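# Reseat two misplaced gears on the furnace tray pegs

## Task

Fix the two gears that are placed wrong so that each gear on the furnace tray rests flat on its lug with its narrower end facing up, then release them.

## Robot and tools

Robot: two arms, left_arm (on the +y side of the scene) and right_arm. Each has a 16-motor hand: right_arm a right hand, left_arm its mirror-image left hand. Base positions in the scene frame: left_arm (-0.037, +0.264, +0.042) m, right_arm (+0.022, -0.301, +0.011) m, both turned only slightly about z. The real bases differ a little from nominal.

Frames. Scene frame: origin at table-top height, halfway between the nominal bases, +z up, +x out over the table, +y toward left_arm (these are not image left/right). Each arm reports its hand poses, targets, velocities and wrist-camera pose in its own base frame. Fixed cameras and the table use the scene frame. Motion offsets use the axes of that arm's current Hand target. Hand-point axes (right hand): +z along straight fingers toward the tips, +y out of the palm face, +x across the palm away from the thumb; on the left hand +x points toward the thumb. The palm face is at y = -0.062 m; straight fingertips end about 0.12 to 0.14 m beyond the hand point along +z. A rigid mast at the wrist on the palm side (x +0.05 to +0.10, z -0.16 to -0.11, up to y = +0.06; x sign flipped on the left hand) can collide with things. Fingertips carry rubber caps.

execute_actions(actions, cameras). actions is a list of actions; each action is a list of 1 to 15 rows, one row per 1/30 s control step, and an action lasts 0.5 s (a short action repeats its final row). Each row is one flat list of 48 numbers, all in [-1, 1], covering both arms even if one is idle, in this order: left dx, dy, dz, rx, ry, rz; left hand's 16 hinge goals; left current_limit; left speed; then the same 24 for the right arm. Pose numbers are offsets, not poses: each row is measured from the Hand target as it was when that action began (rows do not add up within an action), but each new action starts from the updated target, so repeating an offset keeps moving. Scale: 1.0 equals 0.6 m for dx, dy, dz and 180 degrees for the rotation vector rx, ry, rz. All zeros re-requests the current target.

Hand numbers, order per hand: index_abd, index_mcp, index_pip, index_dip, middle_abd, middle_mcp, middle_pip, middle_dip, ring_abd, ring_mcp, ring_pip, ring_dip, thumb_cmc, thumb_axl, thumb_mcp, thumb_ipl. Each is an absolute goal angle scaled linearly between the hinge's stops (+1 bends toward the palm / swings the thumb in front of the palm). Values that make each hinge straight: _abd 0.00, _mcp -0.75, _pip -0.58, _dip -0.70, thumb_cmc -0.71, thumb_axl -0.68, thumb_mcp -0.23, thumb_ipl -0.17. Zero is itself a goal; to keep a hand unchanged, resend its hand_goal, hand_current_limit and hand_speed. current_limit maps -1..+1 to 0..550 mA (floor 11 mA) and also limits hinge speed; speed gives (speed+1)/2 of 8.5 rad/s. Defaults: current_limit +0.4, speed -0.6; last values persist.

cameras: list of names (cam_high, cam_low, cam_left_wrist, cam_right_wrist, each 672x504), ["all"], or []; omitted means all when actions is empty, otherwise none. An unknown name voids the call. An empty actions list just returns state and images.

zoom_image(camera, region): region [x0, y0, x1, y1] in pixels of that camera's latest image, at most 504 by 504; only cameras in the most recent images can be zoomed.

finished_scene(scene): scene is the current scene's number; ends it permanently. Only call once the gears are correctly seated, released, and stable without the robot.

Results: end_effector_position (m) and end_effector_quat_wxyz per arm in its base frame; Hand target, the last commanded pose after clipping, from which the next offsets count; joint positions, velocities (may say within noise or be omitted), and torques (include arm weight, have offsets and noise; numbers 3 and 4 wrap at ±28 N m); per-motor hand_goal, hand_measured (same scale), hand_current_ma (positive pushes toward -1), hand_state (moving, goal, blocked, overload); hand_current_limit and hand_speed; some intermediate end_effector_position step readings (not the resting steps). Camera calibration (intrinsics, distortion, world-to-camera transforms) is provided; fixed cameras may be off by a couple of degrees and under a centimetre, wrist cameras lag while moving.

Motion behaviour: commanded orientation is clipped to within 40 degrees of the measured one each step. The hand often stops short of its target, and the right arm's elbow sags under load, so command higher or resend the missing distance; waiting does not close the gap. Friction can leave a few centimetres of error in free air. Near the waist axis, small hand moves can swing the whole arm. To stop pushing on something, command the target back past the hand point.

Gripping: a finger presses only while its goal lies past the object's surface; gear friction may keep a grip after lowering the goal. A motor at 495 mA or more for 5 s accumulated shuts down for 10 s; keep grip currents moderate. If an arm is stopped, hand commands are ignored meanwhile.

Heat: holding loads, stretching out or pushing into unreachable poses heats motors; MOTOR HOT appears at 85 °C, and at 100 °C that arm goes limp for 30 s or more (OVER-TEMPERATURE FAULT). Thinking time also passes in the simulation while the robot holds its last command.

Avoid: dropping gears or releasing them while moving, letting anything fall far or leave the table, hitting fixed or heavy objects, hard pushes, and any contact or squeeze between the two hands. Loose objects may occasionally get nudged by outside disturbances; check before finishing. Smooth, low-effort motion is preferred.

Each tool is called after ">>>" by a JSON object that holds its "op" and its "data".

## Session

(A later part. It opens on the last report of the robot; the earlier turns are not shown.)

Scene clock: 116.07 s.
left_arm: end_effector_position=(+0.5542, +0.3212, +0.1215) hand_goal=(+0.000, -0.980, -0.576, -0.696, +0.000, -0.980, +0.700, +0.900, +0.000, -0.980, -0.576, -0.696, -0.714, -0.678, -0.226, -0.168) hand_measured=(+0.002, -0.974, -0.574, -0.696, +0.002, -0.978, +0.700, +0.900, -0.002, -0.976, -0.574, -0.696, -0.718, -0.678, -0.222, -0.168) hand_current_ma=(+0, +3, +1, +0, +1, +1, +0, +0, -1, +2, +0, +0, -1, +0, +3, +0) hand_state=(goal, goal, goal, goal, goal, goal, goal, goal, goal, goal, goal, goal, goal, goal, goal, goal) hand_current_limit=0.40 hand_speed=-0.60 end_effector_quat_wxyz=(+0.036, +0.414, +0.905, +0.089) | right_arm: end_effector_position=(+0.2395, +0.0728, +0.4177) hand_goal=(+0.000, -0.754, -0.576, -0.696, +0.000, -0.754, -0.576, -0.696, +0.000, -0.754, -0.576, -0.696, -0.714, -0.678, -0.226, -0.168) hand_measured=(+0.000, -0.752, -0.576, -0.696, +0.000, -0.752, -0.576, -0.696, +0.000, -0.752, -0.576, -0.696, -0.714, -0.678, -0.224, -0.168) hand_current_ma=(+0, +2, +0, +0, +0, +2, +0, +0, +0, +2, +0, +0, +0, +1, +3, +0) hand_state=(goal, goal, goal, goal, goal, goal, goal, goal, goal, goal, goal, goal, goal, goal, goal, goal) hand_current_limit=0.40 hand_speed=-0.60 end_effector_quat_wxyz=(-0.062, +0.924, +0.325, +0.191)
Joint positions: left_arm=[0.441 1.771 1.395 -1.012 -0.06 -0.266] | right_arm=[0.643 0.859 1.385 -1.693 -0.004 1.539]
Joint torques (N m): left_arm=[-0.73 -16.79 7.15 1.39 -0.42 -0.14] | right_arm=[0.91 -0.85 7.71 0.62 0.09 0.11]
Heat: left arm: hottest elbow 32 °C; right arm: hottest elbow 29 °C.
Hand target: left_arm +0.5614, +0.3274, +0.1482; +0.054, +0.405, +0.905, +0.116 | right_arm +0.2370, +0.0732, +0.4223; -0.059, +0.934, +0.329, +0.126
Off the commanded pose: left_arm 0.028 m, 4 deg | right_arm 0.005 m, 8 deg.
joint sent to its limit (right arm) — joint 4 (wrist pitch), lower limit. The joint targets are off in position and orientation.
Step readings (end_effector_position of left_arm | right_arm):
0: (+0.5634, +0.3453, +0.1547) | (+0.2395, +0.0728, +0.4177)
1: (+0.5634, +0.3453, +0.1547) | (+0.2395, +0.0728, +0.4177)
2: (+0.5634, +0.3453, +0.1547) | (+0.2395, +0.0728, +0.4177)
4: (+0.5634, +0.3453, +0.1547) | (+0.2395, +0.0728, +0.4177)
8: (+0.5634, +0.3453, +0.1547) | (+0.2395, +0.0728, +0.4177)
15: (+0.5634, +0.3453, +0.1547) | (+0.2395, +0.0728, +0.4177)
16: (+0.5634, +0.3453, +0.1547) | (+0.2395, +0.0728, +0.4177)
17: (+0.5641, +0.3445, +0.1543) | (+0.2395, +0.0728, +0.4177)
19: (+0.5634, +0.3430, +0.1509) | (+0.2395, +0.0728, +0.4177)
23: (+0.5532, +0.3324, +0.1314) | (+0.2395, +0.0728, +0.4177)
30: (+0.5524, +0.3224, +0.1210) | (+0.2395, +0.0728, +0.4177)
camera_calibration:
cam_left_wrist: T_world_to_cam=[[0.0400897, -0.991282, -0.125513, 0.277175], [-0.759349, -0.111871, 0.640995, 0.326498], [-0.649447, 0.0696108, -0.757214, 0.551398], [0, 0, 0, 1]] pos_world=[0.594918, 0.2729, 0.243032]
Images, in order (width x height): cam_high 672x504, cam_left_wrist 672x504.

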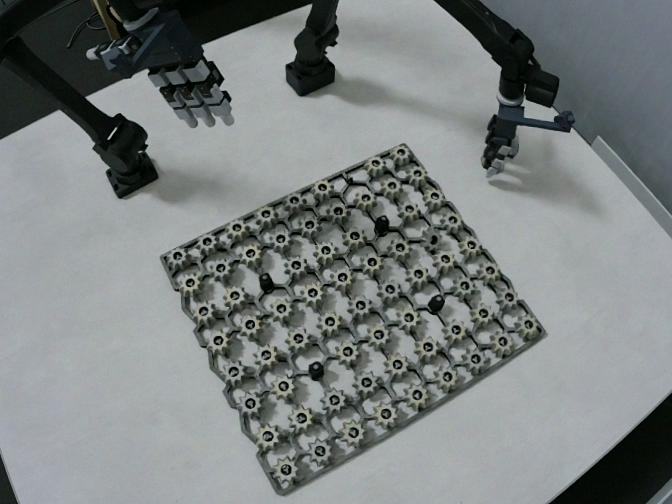

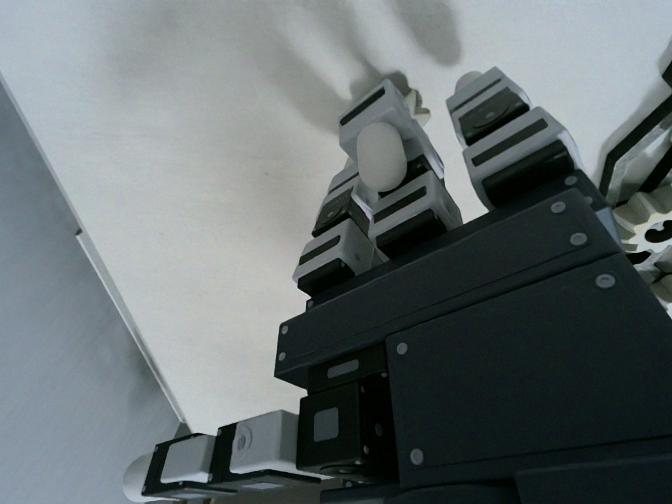

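>>> {"op": "execute_actions", "data": {"actions": [[[0.0152,-0.0023,0.0095,0,0,0,0,-0.98,-0.576,-0.696,0,-0.6,0.7,0.9,0,-0.98,-0.576,-0.696,-0.714,-0.678,-0.226,-0.168,0.4,-0.6,0,0,0,0,0,0,0,-0.754,-0.576,-0.696,0,-0.754,-0.576,-0.696,0,-0.754,-0.576,-0.696,-0.714,-0.678,-0.226,-0.168,0.4,-0.6]]], "cameras": ["cam_high","cam_left_wrist"]}}

>>> {"op": "zoom_image", "data": {"camera": "cam_left_wrist", "region": [300, 20, 540, 200]}}

>>> {"op": "zoom_image", "data": {"camera": "cam_high", "region": [460, 110, 530, 180]}}

Scene clock: 117.80 s.
left_arm: end_effector_position=(+0.5509, +0.3240, +0.1193) hand_goal=(+0.000, -0.980, -0.576, -0.696, +0.000, -0.600, +0.700, +0.900, +0.000, -0.980, -0.576, -0.696, -0.714, -0.678, -0.226, -0.168) hand_measured=(+0.000, -0.980, -0.576, -0.696, +0.002, -0.610, +0.700, +0.900, -0.002, -0.976, -0.574, -0.696, -0.718, -0.678, -0.222, -0.168) hand_current_ma=(+0, +0, +0, +0, +1, -8, +0, +0, -1, +2, +0, +0, -1, +0, +3, +0) hand_state=(goal, goal, goal, goal, goal, goal, goal, goal, goal, goal, goal, goal, goal, goal, goal, goal) hand_current_limit=0.40 hand_speed=-0.60 end_effector_quat_wxyz=(+0.038, +0.411, +0.906, +0.092) | right_arm: end_effector_position=(+0.2395, +0.0728, +0.4177) hand_goal=(+0.000, -0.754, -0.576, -0.696, +0.000, -0.754, -0.576, -0.696, +0.000, -0.754, -0.576, -0.696, -0.714, -0.678, -0.226, -0.168) hand_measured=(+0.000, -0.752, -0.576, -0.696, +0.000, -0.752, -0.576, -0.696, +0.000, -0.752, -0.576, -0.696, -0.714, -0.678, -0.224, -0.168) hand_current_ma=(+0, +2, +0, +0, +0, +2, +0, +0, +0, +2, +0, +0, +0, +1, +3, +0) hand_state=(goal, goal, goal, goal, goal, goal, goal, goal, goal, goal, goal, goal, goal, goal, goal, goal) hand_current_limit=0.40 hand_speed=-0.60 end_effector_quat_wxyz=(-0.062, +0.924, +0.325, +0.191)
Joint positions: left_arm=[0.447 1.766 1.38 -0.994 -0.06 -0.266] | right_arm=[0.643 0.859 1.385 -1.693 -0.004 1.539]
Joint torques (N m): left_arm=[0.26 -16.56 6.94 1.46 -0.29 0.01] | right_arm=[1.03 -0.85 7.73 0.61 0.09 0.11]
Heat: left arm: hottest elbow 32 °C; right arm: hottest elbow 29 °C.
Hand target: left_arm +0.5554, +0.3343, +0.1423; +0.054, +0.405, +0.905, +0.116 | right_arm +0.2370, +0.0732, +0.4223; -0.059, +0.934, +0.329, +0.126
Off the commanded pose: left_arm 0.026 m, 3 deg | right_arm 0.005 m, 8 deg.
joint sent to its limit (right arm) — joint 4 (wrist pitch), lower limit. The joint targets are off in position and orientation.
Step readings (end_effector_position of left_arm | right_arm):
0: (+0.5542, +0.3212, +0.1215) | (+0.2395, +0.0728, +0.4177)
1: (+0.5542, +0.3212, +0.1215) | (+0.2395, +0.0728, +0.4177)
2: (+0.5540, +0.3211, +0.1210) | (+0.2395, +0.0728, +0.4177)
4: (+0.5542, +0.3213, +0.1212) | (+0.2395, +0.0728, +0.4177)
8: (+0.5535, +0.3220, +0.1217) | (+0.2395, +0.0728, +0.4177)
15: (+0.5529, +0.3228, +0.1208) | (+0.2395, +0.0728, +0.4177)
camera_calibration:
cam_left_wrist: T_world_to_cam=[[0.0471113, -0.990594, -0.128465, 0.275999], [-0.763088, -0.11868, 0.635304, 0.330714], [-0.644575, 0.0680998, -0.761502, 0.54572], [0, 0, 0, 1]] pos_world=[0.591119, 0.275489, 0.240919]
Images, in order (width x height): cam_high 672x504, cam_left_wrist 672x504.

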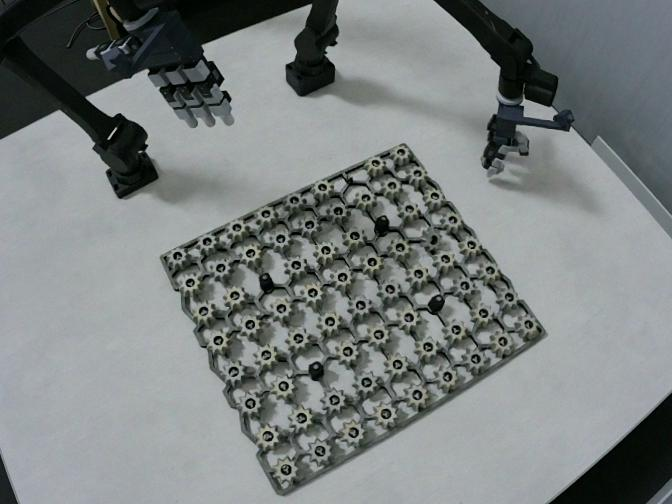

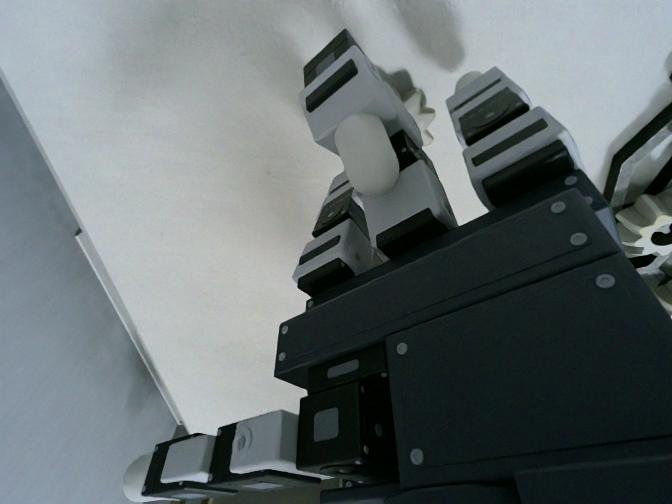

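Scaled by 2.100 from the camera's 672x504 image, which has a finer 960x720 frame.

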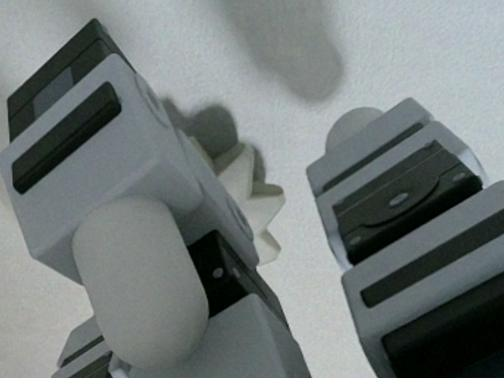

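Scaled by 7.200 from the camera's 672x504 image, which has a finer 960x720 frame.

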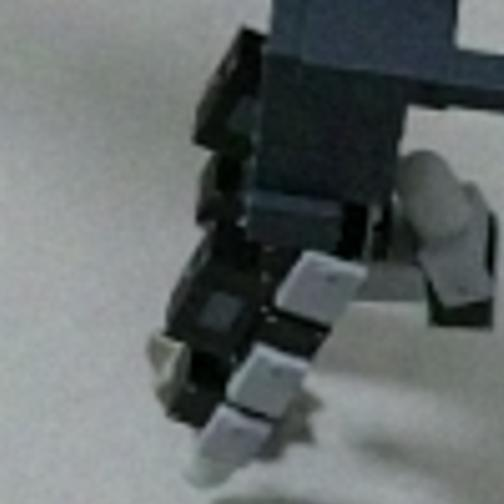

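>>> {"op": "execute_actions", "data": {"actions": [[[0.012,0,0.008,0,0,0,0,-0.98,-0.576,-0.696,0,-0.6,0.7,0.9,0,-0.98,-0.576,-0.696,-0.714,-0.678,-0.226,-0.168,0.4,-0.6,0,0,0,0,0,0,0,-0.754,-0.576,-0.696,0,-0.754,-0.576,-0.696,0,-0.754,-0.576,-0.696,-0.714,-0.678,-0.226,-0.168,0.4,-0.6]]], "cameras": ["cam_high","cam_left_wrist"]}}

>>> {"op": "zoom_image", "data": {"camera": "cam_left_wrist", "region": [300, 20, 540, 200]}}

>>> {"op": "zoom_image", "data": {"camera": "cam_high", "region": [460, 110, 530, 180]}}

Scene clock: 119.13 s.
left_arm: end_effector_position=(+0.5432, +0.3364, +0.1166) hand_goal=(+0.000, -0.980, -0.576, -0.696, +0.000, -0.600, +0.700, +0.900, +0.000, -0.980, -0.576, -0.696, -0.714, -0.678, -0.226, -0.168) hand_measured=(+0.002, -0.980, -0.576, -0.696, +0.002, -0.610, +0.700, +0.900, -0.002, -0.976, -0.574, -0.696, -0.718, -0.678, -0.222, -0.168) hand_current_ma=(+0, +0, +0, +0, +1, -8, +0, +0, -1, +2, +0, +0, -1, +0, +3, +0) hand_state=(goal, goal, goal, goal, goal, goal, goal, goal, goal, goal, goal, goal, goal, goal, goal, goal) hand_current_limit=0.40 hand_speed=-0.60 end_effector_quat_wxyz=(+0.038, +0.401, +0.910, +0.095) | right_arm: end_effector_position=(+0.2395, +0.0728, +0.4177) hand_goal=(+0.000, -0.754, -0.576, -0.696, +0.000, -0.754, -0.576, -0.696, +0.000, -0.754, -0.576, -0.696, -0.714, -0.678, -0.226, -0.168) hand_measured=(+0.000, -0.752, -0.576, -0.696, +0.000, -0.752, -0.576, -0.696, +0.000, -0.752, -0.576, -0.696, -0.714, -0.678, -0.224, -0.168) hand_current_ma=(+0, +2, +0, +0, +0, +2, +0, +0, +0, +2, +0, +0, +0, +1, +3, +0) hand_state=(goal, goal, goal, goal, goal, goal, goal, goal, goal, goal, goal, goal, goal, goal, goal, goal) hand_current_limit=0.40 hand_speed=-0.60 end_effector_quat_wxyz=(-0.062, +0.924, +0.325, +0.191)
Joint positions: left_arm=[0.47 1.766 1.371 -0.98 -0.06 -0.264] | right_arm=[0.643 0.859 1.385 -1.693 -0.004 1.539]
Joint torques (N m): left_arm=[0.09 -16.03 6.97 1.44 -0.19 0.06] | right_arm=[0.97 -0.79 7.72 0.59 0.09 0.12]
Heat: left arm: hottest elbow 32 °C; right arm: hottest elbow 29 °C.
Hand target: left_arm +0.5515, +0.3405, +0.1377; +0.054, +0.405, +0.905, +0.116 | right_arm +0.2370, +0.0732, +0.4223; -0.059, +0.934, +0.329, +0.126
Off the commanded pose: left_arm 0.023 m, 3 deg | right_arm 0.005 m, 8 deg.
joint sent to its limit (right arm) — joint 4 (wrist pitch), lower limit. The joint targets are off in position and orientation.
Step readings (end_effector_position of left_arm | right_arm):
0: (+0.5509, +0.3240, +0.1193) | (+0.2395, +0.0728, +0.4177)
1: (+0.5509, +0.3240, +0.1193) | (+0.2395, +0.0728, +0.4177)
2: (+0.5512, +0.3242, +0.1195) | (+0.2395, +0.0728, +0.4177)
4: (+0.5508, +0.3251, +0.1191) | (+0.2395, +0.0728, +0.4177)
8: (+0.5480, +0.3280, +0.1170) | (+0.2395, +0.0728, +0.4177)
15: (+0.5432, +0.3355, +0.1164) | (+0.2395, +0.0728, +0.4177)
camera_calibration:
cam_left_wrist: T_world_to_cam=[[0.0688644, -0.989053, -0.130502, 0.276171], [-0.762788, -0.136511, 0.632076, 0.334134], [-0.642972, 0.0560181, -0.763839, 0.541304], [0, 0, 0, 1]] pos_world=[0.583898, 0.288438, 0.238312]
Images, in order (width x height): cam_high 672x504, cam_left_wrist 672x504.

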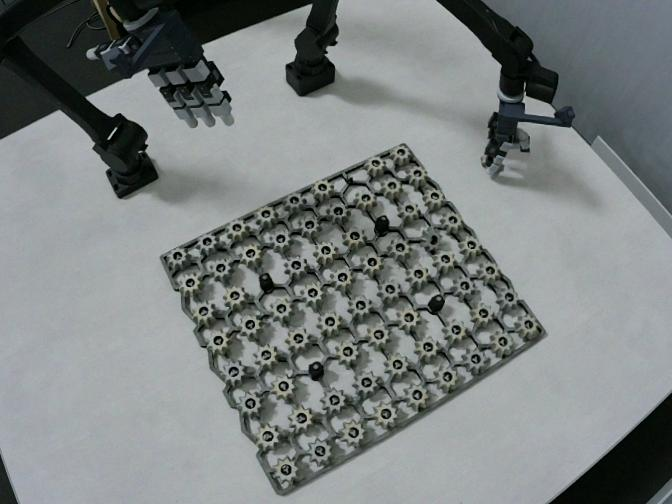

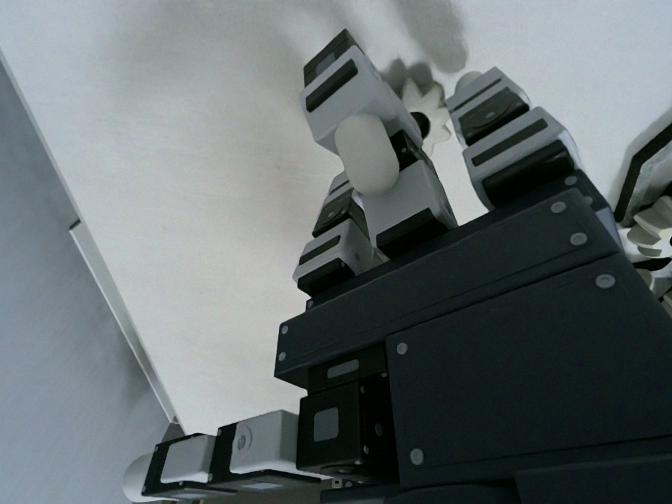

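Scaled by 2.100 from the camera's 672x504 image, which has a finer 960x720 frame.

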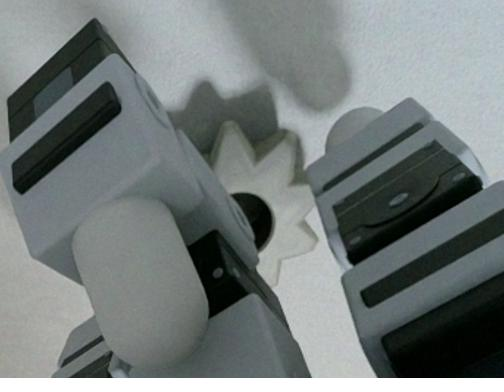

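Scaled by 7.200 from the camera's 672x504 image, which has a finer 960x720 frame.

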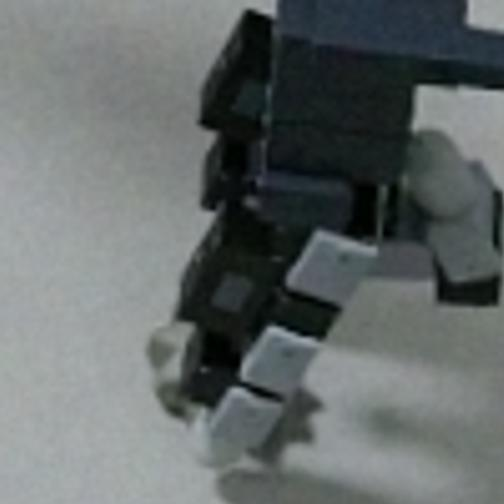

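>>> {"op": "execute_actions", "data": {"actions": [[[-0.004,0,0.004,0,0,0,0.12,-0.98,-0.576,-0.696,0,-0.6,0.7,0.9,-0.12,-0.98,-0.576,-0.696,-0.714,-0.678,-0.226,-0.168,0.7,-0.85,0,0,0,0,0,0,0,-0.754,-0.576,-0.696,0,-0.754,-0.576,-0.696,0,-0.754,-0.576,-0.696,-0.714,-0.678,-0.226,-0.168,0.4,-0.6]],[[0,0,0,0,0,0,0.32,-0.98,-0.576,-0.696,0,-0.6,0.7,0.9,-0.32,-0.98,-0.576,-0.696,-0.714,-0.678,-0.226,-0.168,0.7,-0.85,0,0,0,0,0,0,0,-0.754,-0.576,-0.696,0,-0.754,-0.576,-0.696,0,-0.754,-0.576,-0.696,-0.714,-0.678,-0.226,-0.168,0.4,-0.6]]], "cameras": ["cam_high","cam_left_wrist"]}}

>>> {"op": "zoom_image", "data": {"camera": "cam_left_wrist", "region": [300, 20, 540, 200]}}

>>> {"op": "zoom_image", "data": {"camera": "cam_high", "region": [460, 110, 530, 180]}}

Scene clock: 121.07 s.
left_arm: end_effector_position=(+0.5449, +0.3370, +0.1241) hand_goal=(+0.320, -0.980, -0.576, -0.696, +0.000, -0.600, +0.700, +0.900, -0.320, -0.980, -0.576, -0.696, -0.714, -0.678, -0.226, -0.168) hand_measured=(+0.246, -0.978, -0.576, -0.696, +0.002, -0.610, +0.700, +0.900, -0.252, -0.982, -0.578, -0.696, -0.718, -0.678, -0.222, -0.168) hand_current_ma=(-124, +0, +0, +0, +1, -8, +0, +0, +112, -1, +0, +0, -1, +0, +3, +0) hand_state=(blocked, goal, goal, goal, goal, goal, goal, goal, blocked, goal, goal, goal, goal, goal, goal, goal) hand_current_limit=0.70 hand_speed=-0.85 end_effector_quat_wxyz=(+0.045, +0.401, +0.909, +0.101) | right_arm: end_effector_position=(+0.2395, +0.0728, +0.4177) hand_goal=(+0.000, -0.754, -0.576, -0.696, +0.000, -0.754, -0.576, -0.696, +0.000, -0.754, -0.576, -0.696, -0.714, -0.678, -0.226, -0.168) hand_measured=(+0.000, -0.752, -0.576, -0.696, +0.000, -0.752, -0.576, -0.696, +0.000, -0.752, -0.576, -0.696, -0.714, -0.678, -0.224, -0.168) hand_current_ma=(+0, +2, +0, +0, +0, +2, +0, +0, +0, +2, +0, +0, +0, +1, +3, +0) hand_state=(goal, goal, goal, goal, goal, goal, goal, goal, goal, goal, goal, goal, goal, goal, goal, goal) hand_current_limit=0.40 hand_speed=-0.60 end_effector_quat_wxyz=(-0.062, +0.924, +0.325, +0.191)
Joint positions: left_arm=[0.47 1.755 1.371 -0.972 -0.059 -0.264] | right_arm=[0.643 0.859 1.385 -1.693 -0.004 1.539]
Joint torques (N m): left_arm=[-0.32 -14.62 7.15 1.36 -0.23 0.03] | right_arm=[0.97 -0.79 7.72 0.64 0.08 0.12]
Heat: left arm: hottest elbow 32 °C; right arm: hottest elbow 29 °C.
Hand target: left_arm +0.5536, +0.3391, +0.1354; +0.054, +0.405, +0.905, +0.116 | right_arm +0.2370, +0.0732, +0.4223; -0.059, +0.934, +0.329, +0.126
Off the commanded pose: left_arm 0.014 m, 2 deg | right_arm 0.005 m, 8 deg.
joint sent to its limit (right arm) — joint 4 (wrist pitch), lower limit. The joint targets are off in position and orientation.
Step readings (end_effector_position of left_arm | right_arm):
0: (+0.5432, +0.3364, +0.1166) | (+0.2395, +0.0728, +0.4177)
1: (+0.5432, +0.3364, +0.1166) | (+0.2395, +0.0728, +0.4177)
2: (+0.5432, +0.3364, +0.1166) | (+0.2395, +0.0728, +0.4177)
4: (+0.5432, +0.3364, +0.1166) | (+0.2395, +0.0728, +0.4177)
8: (+0.5438, +0.3367, +0.1170) | (+0.2395, +0.0728, +0.4177)
15: (+0.5438, +0.3367, +0.1170) | (+0.2395, +0.0728, +0.4177)
16: (+0.5438, +0.3367, +0.1170) | (+0.2395, +0.0728, +0.4177)
17: (+0.5438, +0.3367, +0.1170) | (+0.2395, +0.0728, +0.4177)
19: (+0.5441, +0.3369, +0.1172) | (+0.2395, +0.0728, +0.4177)
23: (+0.5441, +0.3369, +0.1172) | (+0.2395, +0.0728, +0.4177)
30: (+0.5446, +0.3368, +0.1201) | (+0.2395, +0.0728, +0.4177)
camera_calibration:
cam_left_wrist: T_world_to_cam=[[0.0708462, -0.988146, -0.136196, 0.277005], [-0.773556, -0.14063, 0.617927, 0.339864], [-0.629755, 0.0615771, -0.774349, 0.540274], [0, 0, 0, 1]] pos_world=[0.583519, 0.288247, 0.246077]
Images, in order (width x height): cam_high 672x504, cam_left_wrist 672x504.

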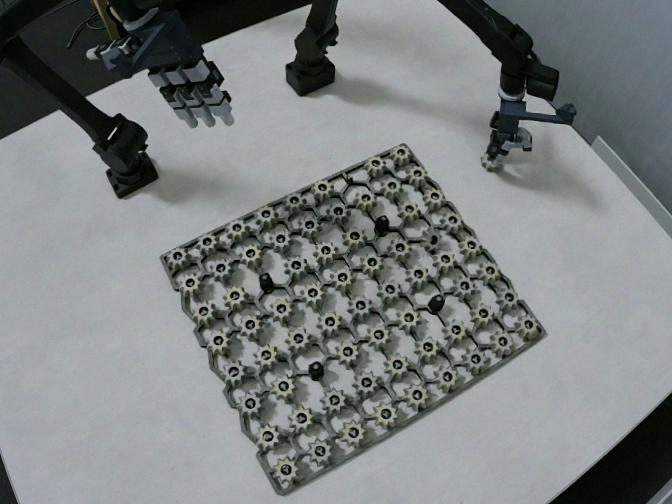

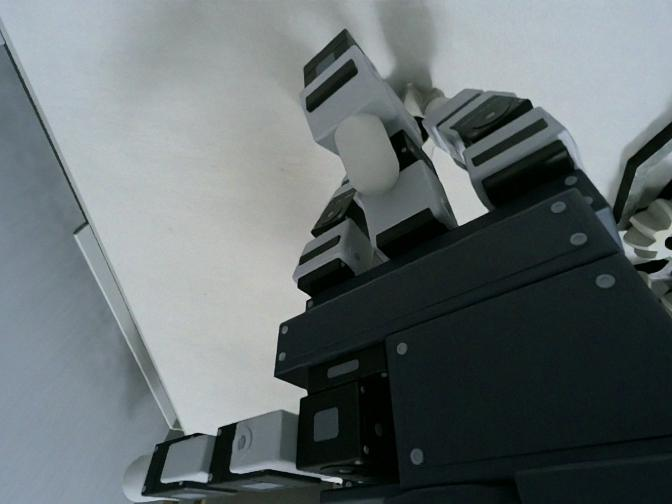

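Scaled by 2.100 from the camera's 672x504 image, which has a finer 960x720 frame.

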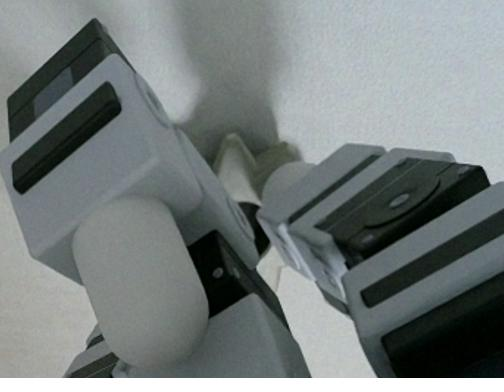

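Scaled by 7.200 from the camera's 672x504 image, which has a finer 960x720 frame.

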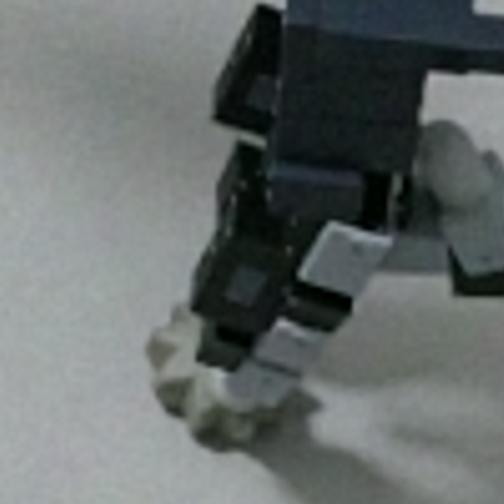

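>>> {"op": "execute_actions", "data": {"actions": [[[0,0,0,0,0,0,0,-0.98,-0.576,-0.696,0,-0.98,0.7,0.9,0,-0.98,-0.576,-0.696,-0.714,-0.678,-0.226,-0.168,0.4,-0.8,0,0,0,0,0,0,0,-0.754,-0.576,-0.696,0,-0.754,-0.576,-0.696,0,-0.754,-0.576,-0.696,-0.714,-0.678,-0.226,-0.168,0.4,-0.6]],[[0,0.02,-0.08,0,0,0,0,-0.98,-0.576,-0.696,0,-0.98,0.7,0.9,0,-0.98,-0.576,-0.696,-0.714,-0.678,-0.226,-0.168,0.4,-0.6,0,0,0,0,0,0,0,-0.754,-0.576,-0.696,0,-0.754,-0.576,-0.696,0,-0.754,-0.576,-0.696,-0.714,-0.678,-0.226,-0.168,0.4,-0.6]],[[0,0.02,-0.06,0,0,0,0,-0.754,-0.576,-0.696,0,-0.98,0.0,0.9,0,-0.754,-0.576,-0.696,-0.714,-0.678,-0.226,-0.168,0.4,-0.6,0,0,0,0,0,0,0,-0.754,-0.576,-0.696,0,-0.754,-0.576,-0.696,0,-0.754,-0.576,-0.696,-0.714,-0.678,-0.226,-0.168,0.4,-0.6]],[[0,0,0,0,0,0,0,-0.754,-0.576,-0.696,0,-0.98,-0.98,0.5,0,-0.754,-0.576,-0.696,-0.714,-0.678,-0.226,-0.168,0.4,-0.6,0,0,0,0,0,0,0,-0.754,-0.576,-0.696,0,-0.754,-0.576,-0.696,0,-0.754,-0.576,-0.696,-0.714,-0.678,-0.226,-0.168,0.4,-0.6]]], "cameras": ["cam_high","cam_left_wrist"]}}

>>> {"op": "zoom_image", "data": {"camera": "cam_high", "region": [460, 100, 530, 180]}}

Scene clock: 124.07 s.
left_arm: end_effector_position=(+0.5392, +0.3341, +0.1837) hand_goal=(+0.000, -0.754, -0.576, -0.696, +0.000, -0.980, -0.980, +0.500, +0.000, -0.754, -0.576, -0.696, -0.714, -0.678, -0.226, -0.168) hand_measured=(+0.002, -0.756, -0.576, -0.696, +0.002, -0.978, -0.974, +0.502, -0.002, -0.756, -0.578, -0.696, -0.718, -0.678, -0.222, -0.168) hand_current_ma=(+1, -1, +0, +0, +1, +1, +2, +1, -1, -1, +0, +0, -1, +0, +3, +0) hand_state=(goal, goal, goal, goal, goal, goal, goal, goal, goal, goal, goal, goal, goal, goal, goal, goal) hand_current_limit=0.40 hand_speed=-0.60 end_effector_quat_wxyz=(+0.034, +0.402, +0.911, +0.088) | right_arm: end_effector_position=(+0.2395, +0.0728, +0.4177) hand_goal=(+0.000, -0.754, -0.576, -0.696, +0.000, -0.754, -0.576, -0.696, +0.000, -0.754, -0.576, -0.696, -0.714, -0.678, -0.226, -0.168) hand_measured=(+0.000, -0.752, -0.576, -0.696, +0.000, -0.752, -0.576, -0.696, +0.000, -0.752, -0.576, -0.696, -0.714, -0.678, -0.224, -0.168) hand_current_ma=(+0, +2, +0, +0, +0, +2, +0, +0, +0, +2, +0, +0, +0, +1, +3, +0) hand_state=(goal, goal, goal, goal, goal, goal, goal, goal, goal, goal, goal, goal, goal, goal, goal, goal) hand_current_limit=0.40 hand_speed=-0.60 end_effector_quat_wxyz=(-0.062, +0.924, +0.325, +0.191)
Joint positions: left_arm=[0.47 1.709 1.484 -1.167 -0.059 -0.264] | right_arm=[0.643 0.859 1.385 -1.693 -0.004 1.539]
Joint torques (N m): left_arm=[-0.03 -15.38 10.74 0.38 -0.24 0.02] | right_arm=[0.97 -0.97 7.73 0.61 0.09 0.11]
Heat: left arm: hottest elbow 32 °C; right arm: hottest elbow 29 °C.
Hand target: left_arm +0.5548, +0.3406, +0.2227; +0.054, +0.405, +0.905, +0.116 | right_arm +0.2370, +0.0732, +0.4223; -0.059, +0.934, +0.329, +0.126
Off the commanded pose: left_arm 0.042 m, 4 deg | right_arm 0.005 m, 8 deg.
joint sent to its limit (right arm) — joint 4 (wrist pitch), lower limit. The joint targets are off in position and orientation.
Step readings (end_effector_position of left_arm | right_arm):
0: (+0.5449, +0.3370, +0.1241) | (+0.2395, +0.0728, +0.4177)
1: (+0.5449, +0.3370, +0.1241) | (+0.2395, +0.0728, +0.4177)
2: (+0.5449, +0.3370, +0.1241) | (+0.2395, +0.0728, +0.4177)
4: (+0.5449, +0.3370, +0.1241) | (+0.2395, +0.0728, +0.4177)
8: (+0.5452, +0.3371, +0.1233) | (+0.2395, +0.0728, +0.4177)
15: (+0.5447, +0.3369, +0.1226) | (+0.2395, +0.0728, +0.4177)
16: (+0.5447, +0.3369, +0.1226) | (+0.2395, +0.0728, +0.4177)
17: (+0.5438, +0.3364, +0.1220) | (+0.2395, +0.0728, +0.4177)
19: (+0.5394, +0.3342, +0.1207) | (+0.2395, +0.0728, +0.4177)
23: (+0.5318, +0.3303, +0.1246) | (+0.2395, +0.0728, +0.4177)
30: (+0.5354, +0.3321, +0.1436) | (+0.2395, +0.0728, +0.4177)
31: (+0.5360, +0.3325, +0.1458) | (+0.2395, +0.0728, +0.4177)
32: (+0.5361, +0.3314, +0.1469) | (+0.2395, +0.0728, +0.4177)
34: (+0.5345, +0.3306, +0.1507) | (+0.2395, +0.0728, +0.4177)
38: (+0.5368, +0.3328, +0.1666) | (+0.2395, +0.0728, +0.4177)
45: (+0.5405, +0.3347, +0.1845) | (+0.2395, +0.0728, +0.4177)
46: (+0.5402, +0.3346, +0.1843) | (+0.2395, +0.0728, +0.4177)
47: (+0.5398, +0.3344, +0.1841) | (+0.2395, +0.0728, +0.4177)
49: (+0.5395, +0.3343, +0.1839) | (+0.2395, +0.0728, +0.4177)
53: (+0.5395, +0.3343, +0.1839) | (+0.2395, +0.0728, +0.4177)
60: (+0.5392, +0.3341, +0.1837) | (+0.2395, +0.0728, +0.4177)
camera_calibration:
cam_left_wrist: T_world_to_cam=[[0.0667445, -0.990219, -0.122521, 0.282993], [-0.753659, -0.130504, 0.644179, 0.279247], [-0.653868, 0.0493435, -0.754998, 0.596624], [0, 0, 0, 1]] pos_world=[0.581682, 0.287228, 0.305238]
Images, in order (width x height): cam_high 672x504, cam_left_wrist 672x504.

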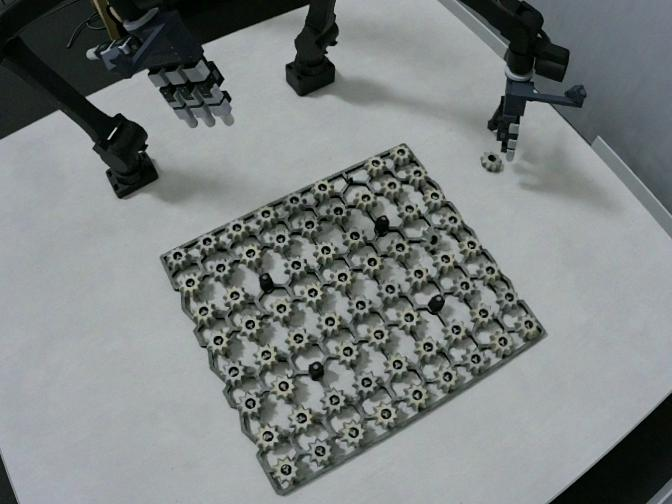

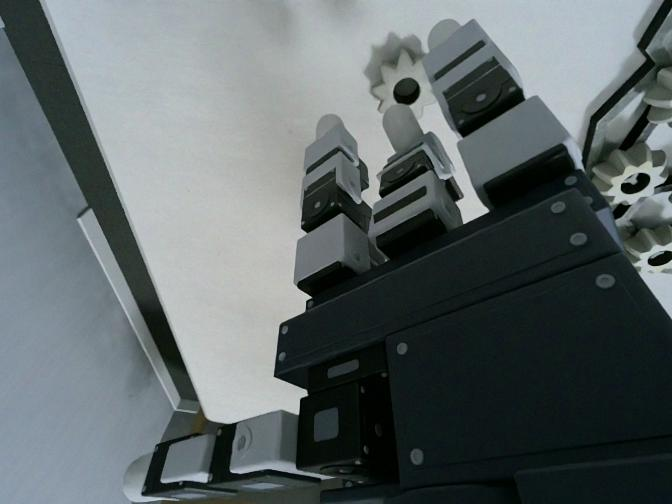

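Scaled by 6.300 from the camera's 672x504 image, which has a finer 960x720 frame.

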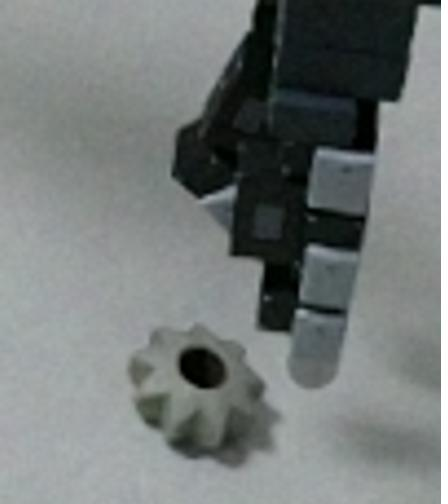

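>>> {"op": "execute_actions", "data": {"actions": [[[-0.002,-0.0155,0.0562,0.061,0,0,0,-0.754,-0.576,-0.696,0,-0.98,-0.98,-0.98,0,-0.754,-0.576,-0.696,-0.714,-0.678,-0.226,-0.168,0.4,-0.6,0,0,0,0,0,0,0,-0.754,-0.576,-0.696,0,-0.754,-0.576,-0.696,0,-0.754,-0.576,-0.696,-0.714,-0.678,-0.226,-0.168,0.4,-0.6]],[[-0.0023,-0.005,0.045,0,0,0,0,-0.754,-0.576,-0.696,0,-0.98,-0.98,-0.98,0,-0.754,-0.576,-0.696,-0.714,-0.678,-0.226,-0.168,0.4,-0.6,0,0,0,0,0,0,0,-0.754,-0.576,-0.696,0,-0.754,-0.576,-0.696,0,-0.754,-0.576,-0.696,-0.714,-0.678,-0.226,-0.168,0.4,-0.6]]], "cameras": ["cam_high","cam_left_wrist"]}}

>>> {"op": "zoom_image", "data": {"camera": "cam_high", "region": [460, 110, 530, 180]}}

>>> {"op": "zoom_image", "data": {"camera": "cam_left_wrist", "region": [240, 0, 480, 180]}}

Scene clock: 126.27 s.
left_arm: end_effector_position=(+0.5476, +0.3301, +0.1496) hand_goal=(+0.000, -0.754, -0.576, -0.696, +0.000, -0.980, -0.980, -0.980, +0.000, -0.754, -0.576, -0.696, -0.714, -0.678, -0.226, -0.168) hand_measured=(+0.002, -0.756, -0.576, -0.696, +0.002, -0.978, -0.974, -0.976, -0.002, -0.756, -0.578, -0.696, -0.716, -0.678, -0.222, -0.168) hand_current_ma=(+1, +0, +0, +0, +1, +1, +2, +1, -1, +0, +0, +0, -1, +0, +3, +0) hand_state=(goal, goal, goal, goal, goal, goal, goal, goal, goal, goal, goal, goal, goal, goal, goal, goal) hand_current_limit=0.40 hand_speed=-0.60 end_effector_quat_wxyz=(+0.004, +0.406, +0.914, +0.013) | right_arm: end_effector_position=(+0.2395, +0.0728, +0.4177) hand_goal=(+0.000, -0.754, -0.576, -0.696, +0.000, -0.754, -0.576, -0.696, +0.000, -0.754, -0.576, -0.696, -0.714, -0.678, -0.226, -0.168) hand_measured=(+0.000, -0.752, -0.576, -0.696, +0.000, -0.752, -0.576, -0.696, +0.000, -0.752, -0.576, -0.696, -0.714, -0.678, -0.224, -0.168) hand_current_ma=(+0, +2, +0, +0, +0, +2, +0, +0, +0, +2, +0, +0, +0, +1, +3, +0) hand_state=(goal, goal, goal, goal, goal, goal, goal, goal, goal, goal, goal, goal, goal, goal, goal, goal) hand_current_limit=0.40 hand_speed=-0.60 end_effector_quat_wxyz=(-0.062, +0.924, +0.325, +0.191)
Joint positions: left_arm=[0.471 1.826 1.601 -1.321 -0.011 -0.263] | right_arm=[0.643 0.859 1.385 -1.693 -0.004 1.539]
Joint torques (N m): left_arm=[0.03 -15.33 7.56 0.94 -0.11 0] | right_arm=[1.03 -0.85 7.72 0.64 0.08 0.11]
Heat: left arm: hottest elbow 32 °C; right arm: hottest elbow 29 °C.
Hand target: left_arm +0.5554, +0.3374, +0.1606; +0.015, +0.409, +0.912, +0.029 | right_arm +0.2370, +0.0732, +0.4223; -0.059, +0.934, +0.329, +0.126
Off the commanded pose: left_arm 0.015 m, 2 deg | right_arm 0.005 m, 8 deg.
joint sent to its limit (right arm) — joint 4 (wrist pitch), lower limit. The joint targets are off in position and orientation.
Step readings (end_effector_position of left_arm | right_arm):
0: (+0.5392, +0.3341, +0.1837) | (+0.2395, +0.0728, +0.4177)
1: (+0.5393, +0.3342, +0.1843) | (+0.2395, +0.0728, +0.4177)
2: (+0.5388, +0.3324, +0.1838) | (+0.2395, +0.0728, +0.4177)
4: (+0.5388, +0.3300, +0.1809) | (+0.2395, +0.0728, +0.4177)
8: (+0.5442, +0.3294, +0.1711) | (+0.2395, +0.0728, +0.4177)
15: (+0.5397, +0.3261, +0.1506) | (+0.2395, +0.0728, +0.4177)
16: (+0.5394, +0.3260, +0.1495) | (+0.2395, +0.0728, +0.4177)
17: (+0.5394, +0.3260, +0.1495) | (+0.2395, +0.0728, +0.4177)
19: (+0.5408, +0.3267, +0.1500) | (+0.2395, +0.0728, +0.4177)
23: (+0.5455, +0.3291, +0.1507) | (+0.2395, +0.0728, +0.4177)
30: (+0.5476, +0.3301, +0.1496) | (+0.2395, +0.0728, +0.4177)
camera_calibration:
cam_left_wrist: T_world_to_cam=[[0.0537606, -0.998387, -0.018274, 0.268611], [-0.674327, -0.0497959, 0.736752, 0.223111], [-0.736473, -0.0272856, -0.675916, 0.635263], [0, 0, 0, 1]] pos_world=[0.603863, 0.296621, 0.269915]
Images, in order (width x height): cam_high 672x504, cam_left_wrist 672x504.

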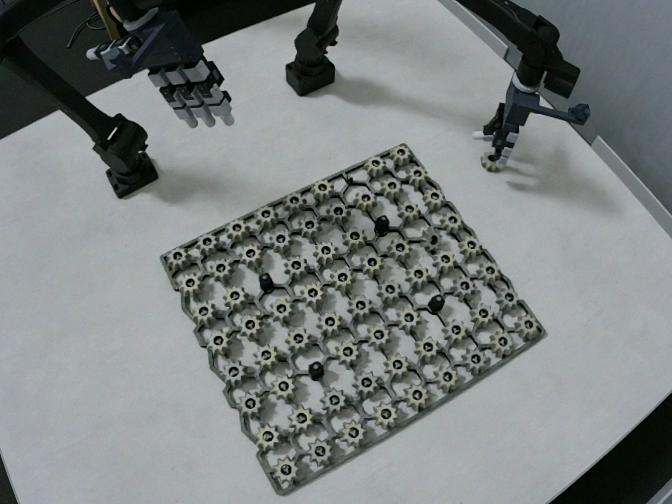

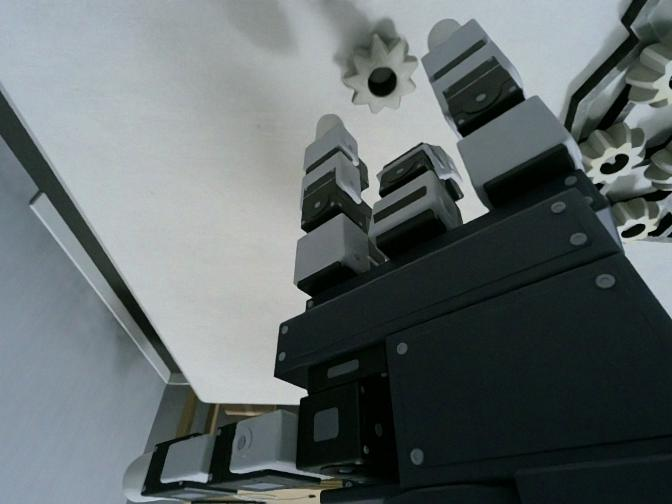

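Scaled by 7.200 from the camera's 672x504 image, which has a finer 960x720 frame.

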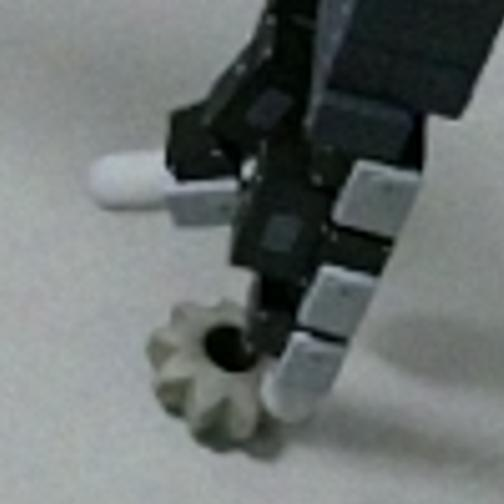

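Scaled by 2.100 from the camera's 672x504 image, which has a finer 960x720 frame.

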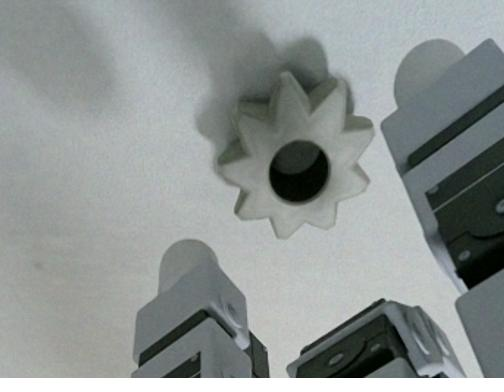

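>>> {"op": "execute_actions", "data": {"actions": [[[0,-0.0258,0.0483,0,0,0,0,-0.754,-0.576,-0.696,0,-0.98,-0.98,-0.98,0,-0.754,-0.576,-0.696,-0.714,-0.678,-0.226,-0.168,0.4,-0.6,0,0,0,0,0,0,0,-0.754,-0.576,-0.696,0,-0.754,-0.576,-0.696,0,-0.754,-0.576,-0.696,-0.714,-0.678,-0.226,-0.168,0.4,-0.6]]], "cameras": ["cam_high","cam_left_wrist"]}}

>>> {"op": "zoom_image", "data": {"camera": "cam_high", "region": [460, 110, 530, 180]}}

>>> {"op": "zoom_image", "data": {"camera": "cam_left_wrist", "region": [240, 0, 480, 180]}}

Scene clock: 127.57 s.
left_arm: end_effector_position=(+0.5354, +0.3239, +0.1128) hand_goal=(+0.000, -0.754, -0.576, -0.696, +0.000, -0.980, -0.980, -0.980, +0.000, -0.754, -0.576, -0.696, -0.714, -0.678, -0.226, -0.168) hand_measured=(+0.002, -0.754, -0.576, -0.696, +0.002, -0.976, -0.974, -0.976, -0.002, -0.754, -0.578, -0.696, -0.716, -0.678, -0.222, -0.168) hand_current_ma=(+1, +0, +0, +0, +1, +1, +2, +1, -1, +0, +0, +0, -1, +0, +3, +0) hand_state=(goal, goal, goal, goal, goal, goal, goal, goal, goal, goal, goal, goal, goal, goal, goal, goal) hand_current_limit=0.40 hand_speed=-0.60 end_effector_quat_wxyz=(+0.000, +0.406, +0.914, +0.009) | right_arm: end_effector_position=(+0.2395, +0.0728, +0.4177) hand_goal=(+0.000, -0.754, -0.576, -0.696, +0.000, -0.754, -0.576, -0.696, +0.000, -0.754, -0.576, -0.696, -0.714, -0.678, -0.226, -0.168) hand_measured=(+0.000, -0.752, -0.576, -0.696, +0.000, -0.752, -0.576, -0.696, +0.000, -0.752, -0.576, -0.696, -0.714, -0.678, -0.224, -0.168) hand_current_ma=(+0, +2, +0, +0, +0, +2, +0, +0, +0, +2, +0, +0, +0, +1, +3, +0) hand_state=(goal, goal, goal, goal, goal, goal, goal, goal, goal, goal, goal, goal, goal, goal, goal, goal) hand_current_limit=0.40 hand_speed=-0.60 end_effector_quat_wxyz=(-0.062, +0.924, +0.325, +0.191)
Joint positions: left_arm=[0.471 1.824 1.501 -1.235 -0.011 -0.263] | right_arm=[0.643 0.859 1.385 -1.693 -0.004 1.539]
Joint torques (N m): left_arm=[-0.38 -16.62 7.21 0.94 -0.14 -0.06] | right_arm=[0.97 -0.79 7.68 0.61 0.09 0.11]
Heat: left arm: hottest elbow 32 °C; right arm: hottest elbow 29 °C.
Hand target: left_arm +0.5453, +0.3283, +0.1307; +0.015, +0.409, +0.912, +0.029 | right_arm +0.2370, +0.0732, +0.4223; -0.059, +0.934, +0.329, +0.126
Off the commanded pose: left_arm 0.021 m, 3 deg | right_arm 0.005 m, 8 deg.
joint sent to its limit (right arm) — joint 4 (wrist pitch), lower limit. The joint targets are off in position and orientation.
Step readings (end_effector_position of left_arm | right_arm):
0: (+0.5476, +0.3301, +0.1496) | (+0.2395, +0.0728, +0.4177)
1: (+0.5476, +0.3301, +0.1496) | (+0.2395, +0.0728, +0.4177)
2: (+0.5478, +0.3302, +0.1485) | (+0.2395, +0.0728, +0.4177)
4: (+0.5472, +0.3300, +0.1414) | (+0.2395, +0.0728, +0.4177)
8: (+0.5367, +0.3246, +0.1182) | (+0.2395, +0.0728, +0.4177)
15: (+0.5351, +0.3238, +0.1126) | (+0.2395, +0.0728, +0.4177)
camera_calibration:
cam_left_wrist: T_world_to_cam=[[0.0536381, -0.998471, -0.0133486, 0.261871], [-0.666203, -0.04574, 0.744366, 0.23517], [-0.743839, -0.0310335, -0.667638, 0.605411], [0, 0, 0, 1]] pos_world=[0.592952, 0.291015, 0.232638]
Images, in order (width x height): cam_high 672x504, cam_left_wrist 672x504.

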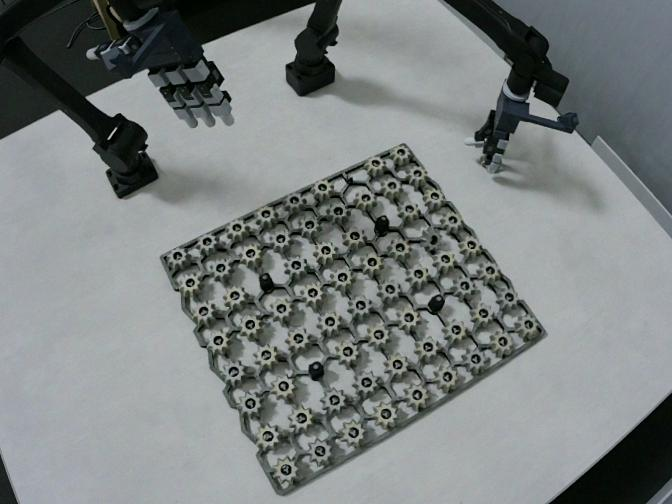

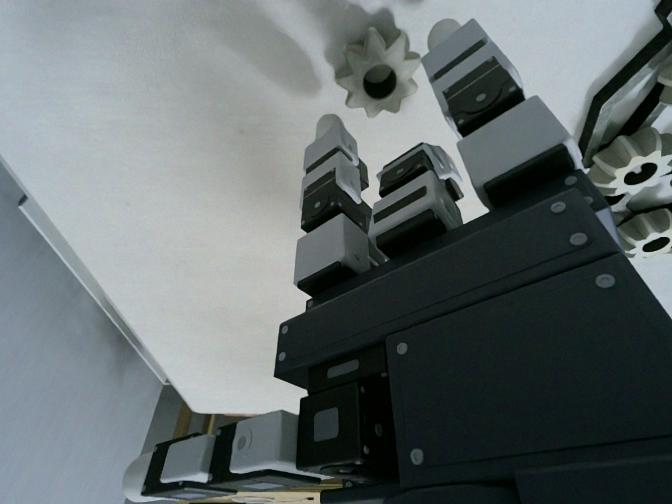

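Scaled by 7.200 from the camera's 672x504 image, which has a finer 960x720 frame.

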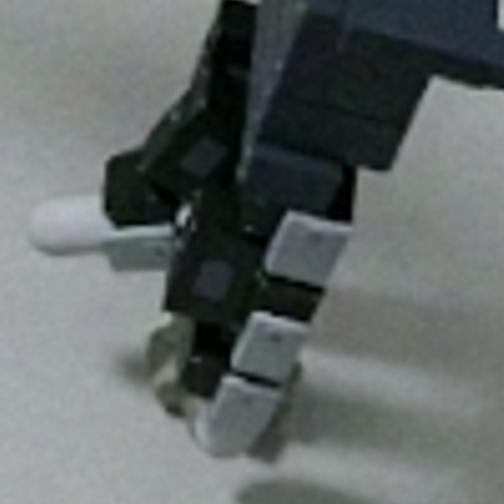

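Scaled by 2.100 from the camera's 672x504 image, which has a finer 960x720 frame.

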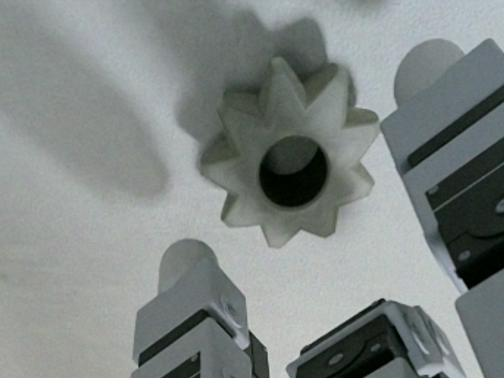

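>>> {"op": "execute_actions", "data": {"actions": [[[-0.0033,0.004,0.0155,0,0,0,0,-0.754,-0.576,-0.696,0,-0.98,-0.98,-0.98,0,-0.754,-0.576,-0.696,-0.714,-0.678,-0.226,-0.168,0.4,-0.6,0,0,0,0,0,0,0,-0.754,-0.576,-0.696,0,-0.754,-0.576,-0.696,0,-0.754,-0.576,-0.696,-0.714,-0.678,-0.226,-0.168,0.4,-0.6]]], "cameras": ["cam_high","cam_left_wrist"]}}

>>> {"op": "zoom_image", "data": {"camera": "cam_high", "region": [460, 110, 530, 180]}}

>>> {"op": "zoom_image", "data": {"camera": "cam_left_wrist", "region": [240, 0, 480, 180]}}

Scene clock: 128.77 s.
left_arm: end_effector_position=(+0.5394, +0.3260, +0.1124) hand_goal=(+0.000, -0.754, -0.576, -0.696, +0.000, -0.980, -0.980, -0.980, +0.000, -0.754, -0.576, -0.696, -0.714, -0.678, -0.226, -0.168) hand_measured=(+0.002, -0.754, -0.576, -0.696, +0.002, -0.976, -0.974, -0.976, -0.002, -0.754, -0.578, -0.696, -0.716, -0.678, -0.222, -0.168) hand_current_ma=(+1, +0, +0, +0, +1, +1, +2, +1, -1, +0, +0, +0, -1, +0, +3, +0) hand_state=(goal, goal, goal, goal, goal, goal, goal, goal, goal, goal, goal, goal, goal, goal, goal, goal) hand_current_limit=0.40 hand_speed=-0.60 end_effector_quat_wxyz=(+0.005, +0.406, +0.914, +0.014) | right_arm: end_effector_position=(+0.2395, +0.0728, +0.4177) hand_goal=(+0.000, -0.754, -0.576, -0.696, +0.000, -0.754, -0.576, -0.696, +0.000, -0.754, -0.576, -0.696, -0.714, -0.678, -0.226, -0.168) hand_measured=(+0.000, -0.752, -0.576, -0.696, +0.000, -0.752, -0.576, -0.696, +0.000, -0.752, -0.576, -0.696, -0.714, -0.678, -0.224, -0.168) hand_current_ma=(+0, +2, +0, +0, +0, +2, +0, +0, +0, +2, +0, +0, +0, +1, +3, +0) hand_state=(goal, goal, goal, goal, goal, goal, goal, goal, goal, goal, goal, goal, goal, goal, goal, goal) hand_current_limit=0.40 hand_speed=-0.60 end_effector_quat_wxyz=(-0.062, +0.924, +0.325, +0.191)
Joint positions: left_arm=[0.471 1.827 1.501 -1.216 -0.011 -0.263] | right_arm=[0.643 0.859 1.385 -1.693 -0.004 1.539]
Joint torques (N m): left_arm=[-0.56 -14.97 7.12 0.98 -0.15 -0.07] | right_arm=[1.08 -0.91 7.72 0.58 0.09 0.12]
Heat: left arm: hottest elbow 32 °C; right arm: hottest elbow 29 °C.
Hand target: left_arm +0.5489, +0.3288, +0.1216; +0.015, +0.409, +0.912, +0.029 | right_arm +0.2370, +0.0732, +0.4223; -0.059, +0.934, +0.329, +0.126
Off the commanded pose: left_arm 0.014 m, 2 deg | right_arm 0.005 m, 8 deg.
joint sent to its limit (right arm) — joint 4 (wrist pitch), lower limit. The joint targets are off in position and orientation.
Step readings (end_effector_position of left_arm | right_arm):
0: (+0.5354, +0.3239, +0.1128) | (+0.2395, +0.0728, +0.4177)
1: (+0.5357, +0.3241, +0.1129) | (+0.2395, +0.0728, +0.4177)
2: (+0.5357, +0.3241, +0.1129) | (+0.2395, +0.0728, +0.4177)
4: (+0.5371, +0.3248, +0.1134) | (+0.2395, +0.0728, +0.4177)
8: (+0.5391, +0.3258, +0.1141) | (+0.2395, +0.0728, +0.4177)
15: (+0.5394, +0.3260, +0.1133) | (+0.2395, +0.0728, +0.4177)
camera_calibration:
cam_left_wrist: T_world_to_cam=[[0.0538729, -0.998357, -0.0195437, 0.264223], [-0.676288, -0.0508795, 0.734878, 0.246353], [-0.734665, -0.0263728, -0.677918, 0.602853], [0, 0, 0, 1]] pos_world=[0.595266, 0.292222, 0.23281]
Images, in order (width x height): cam_high 672x504, cam_left_wrist 672x504.

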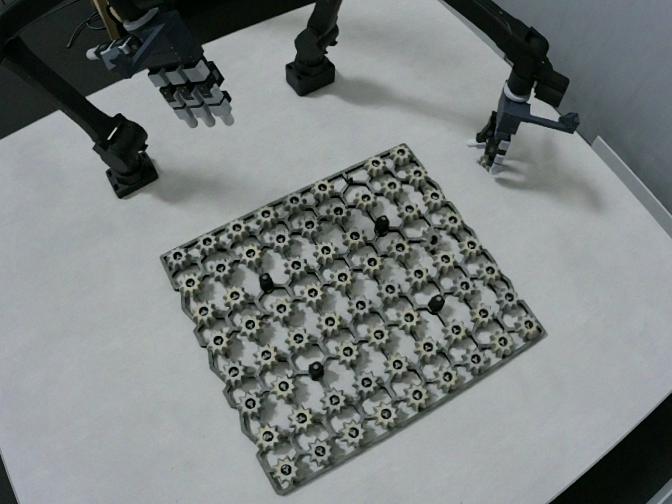

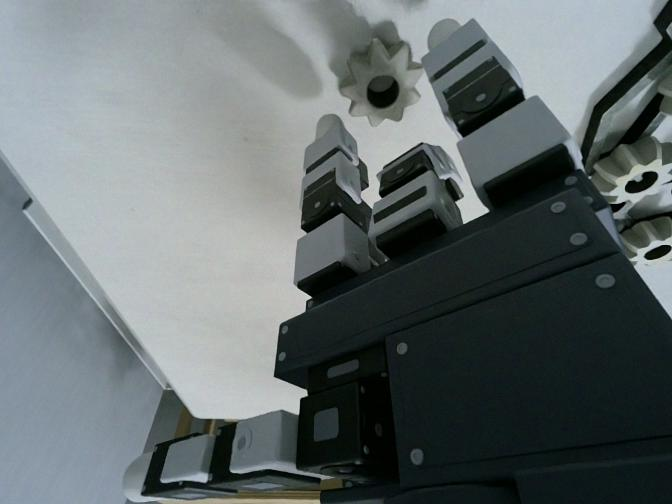

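Scaled by 7.200 from the camera's 672x504 image, which has a finer 960x720 frame.

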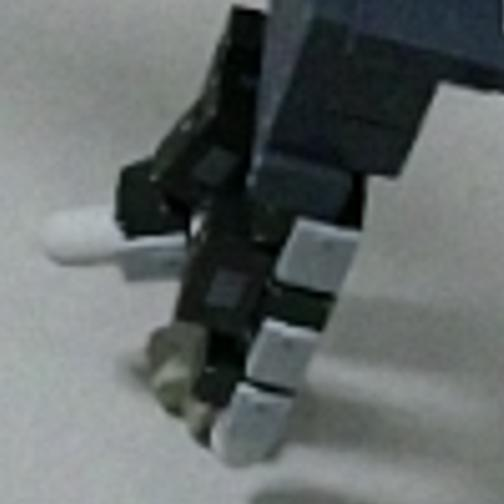

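Scaled by 2.100 from the camera's 672x504 image, which has a finer 960x720 frame.

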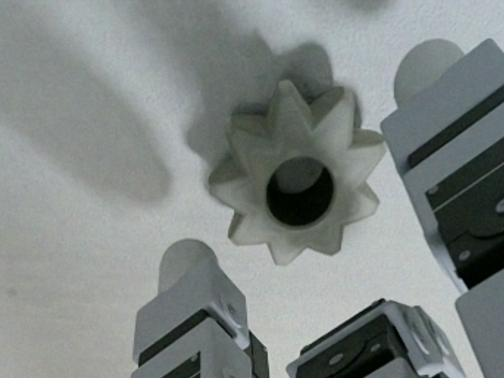

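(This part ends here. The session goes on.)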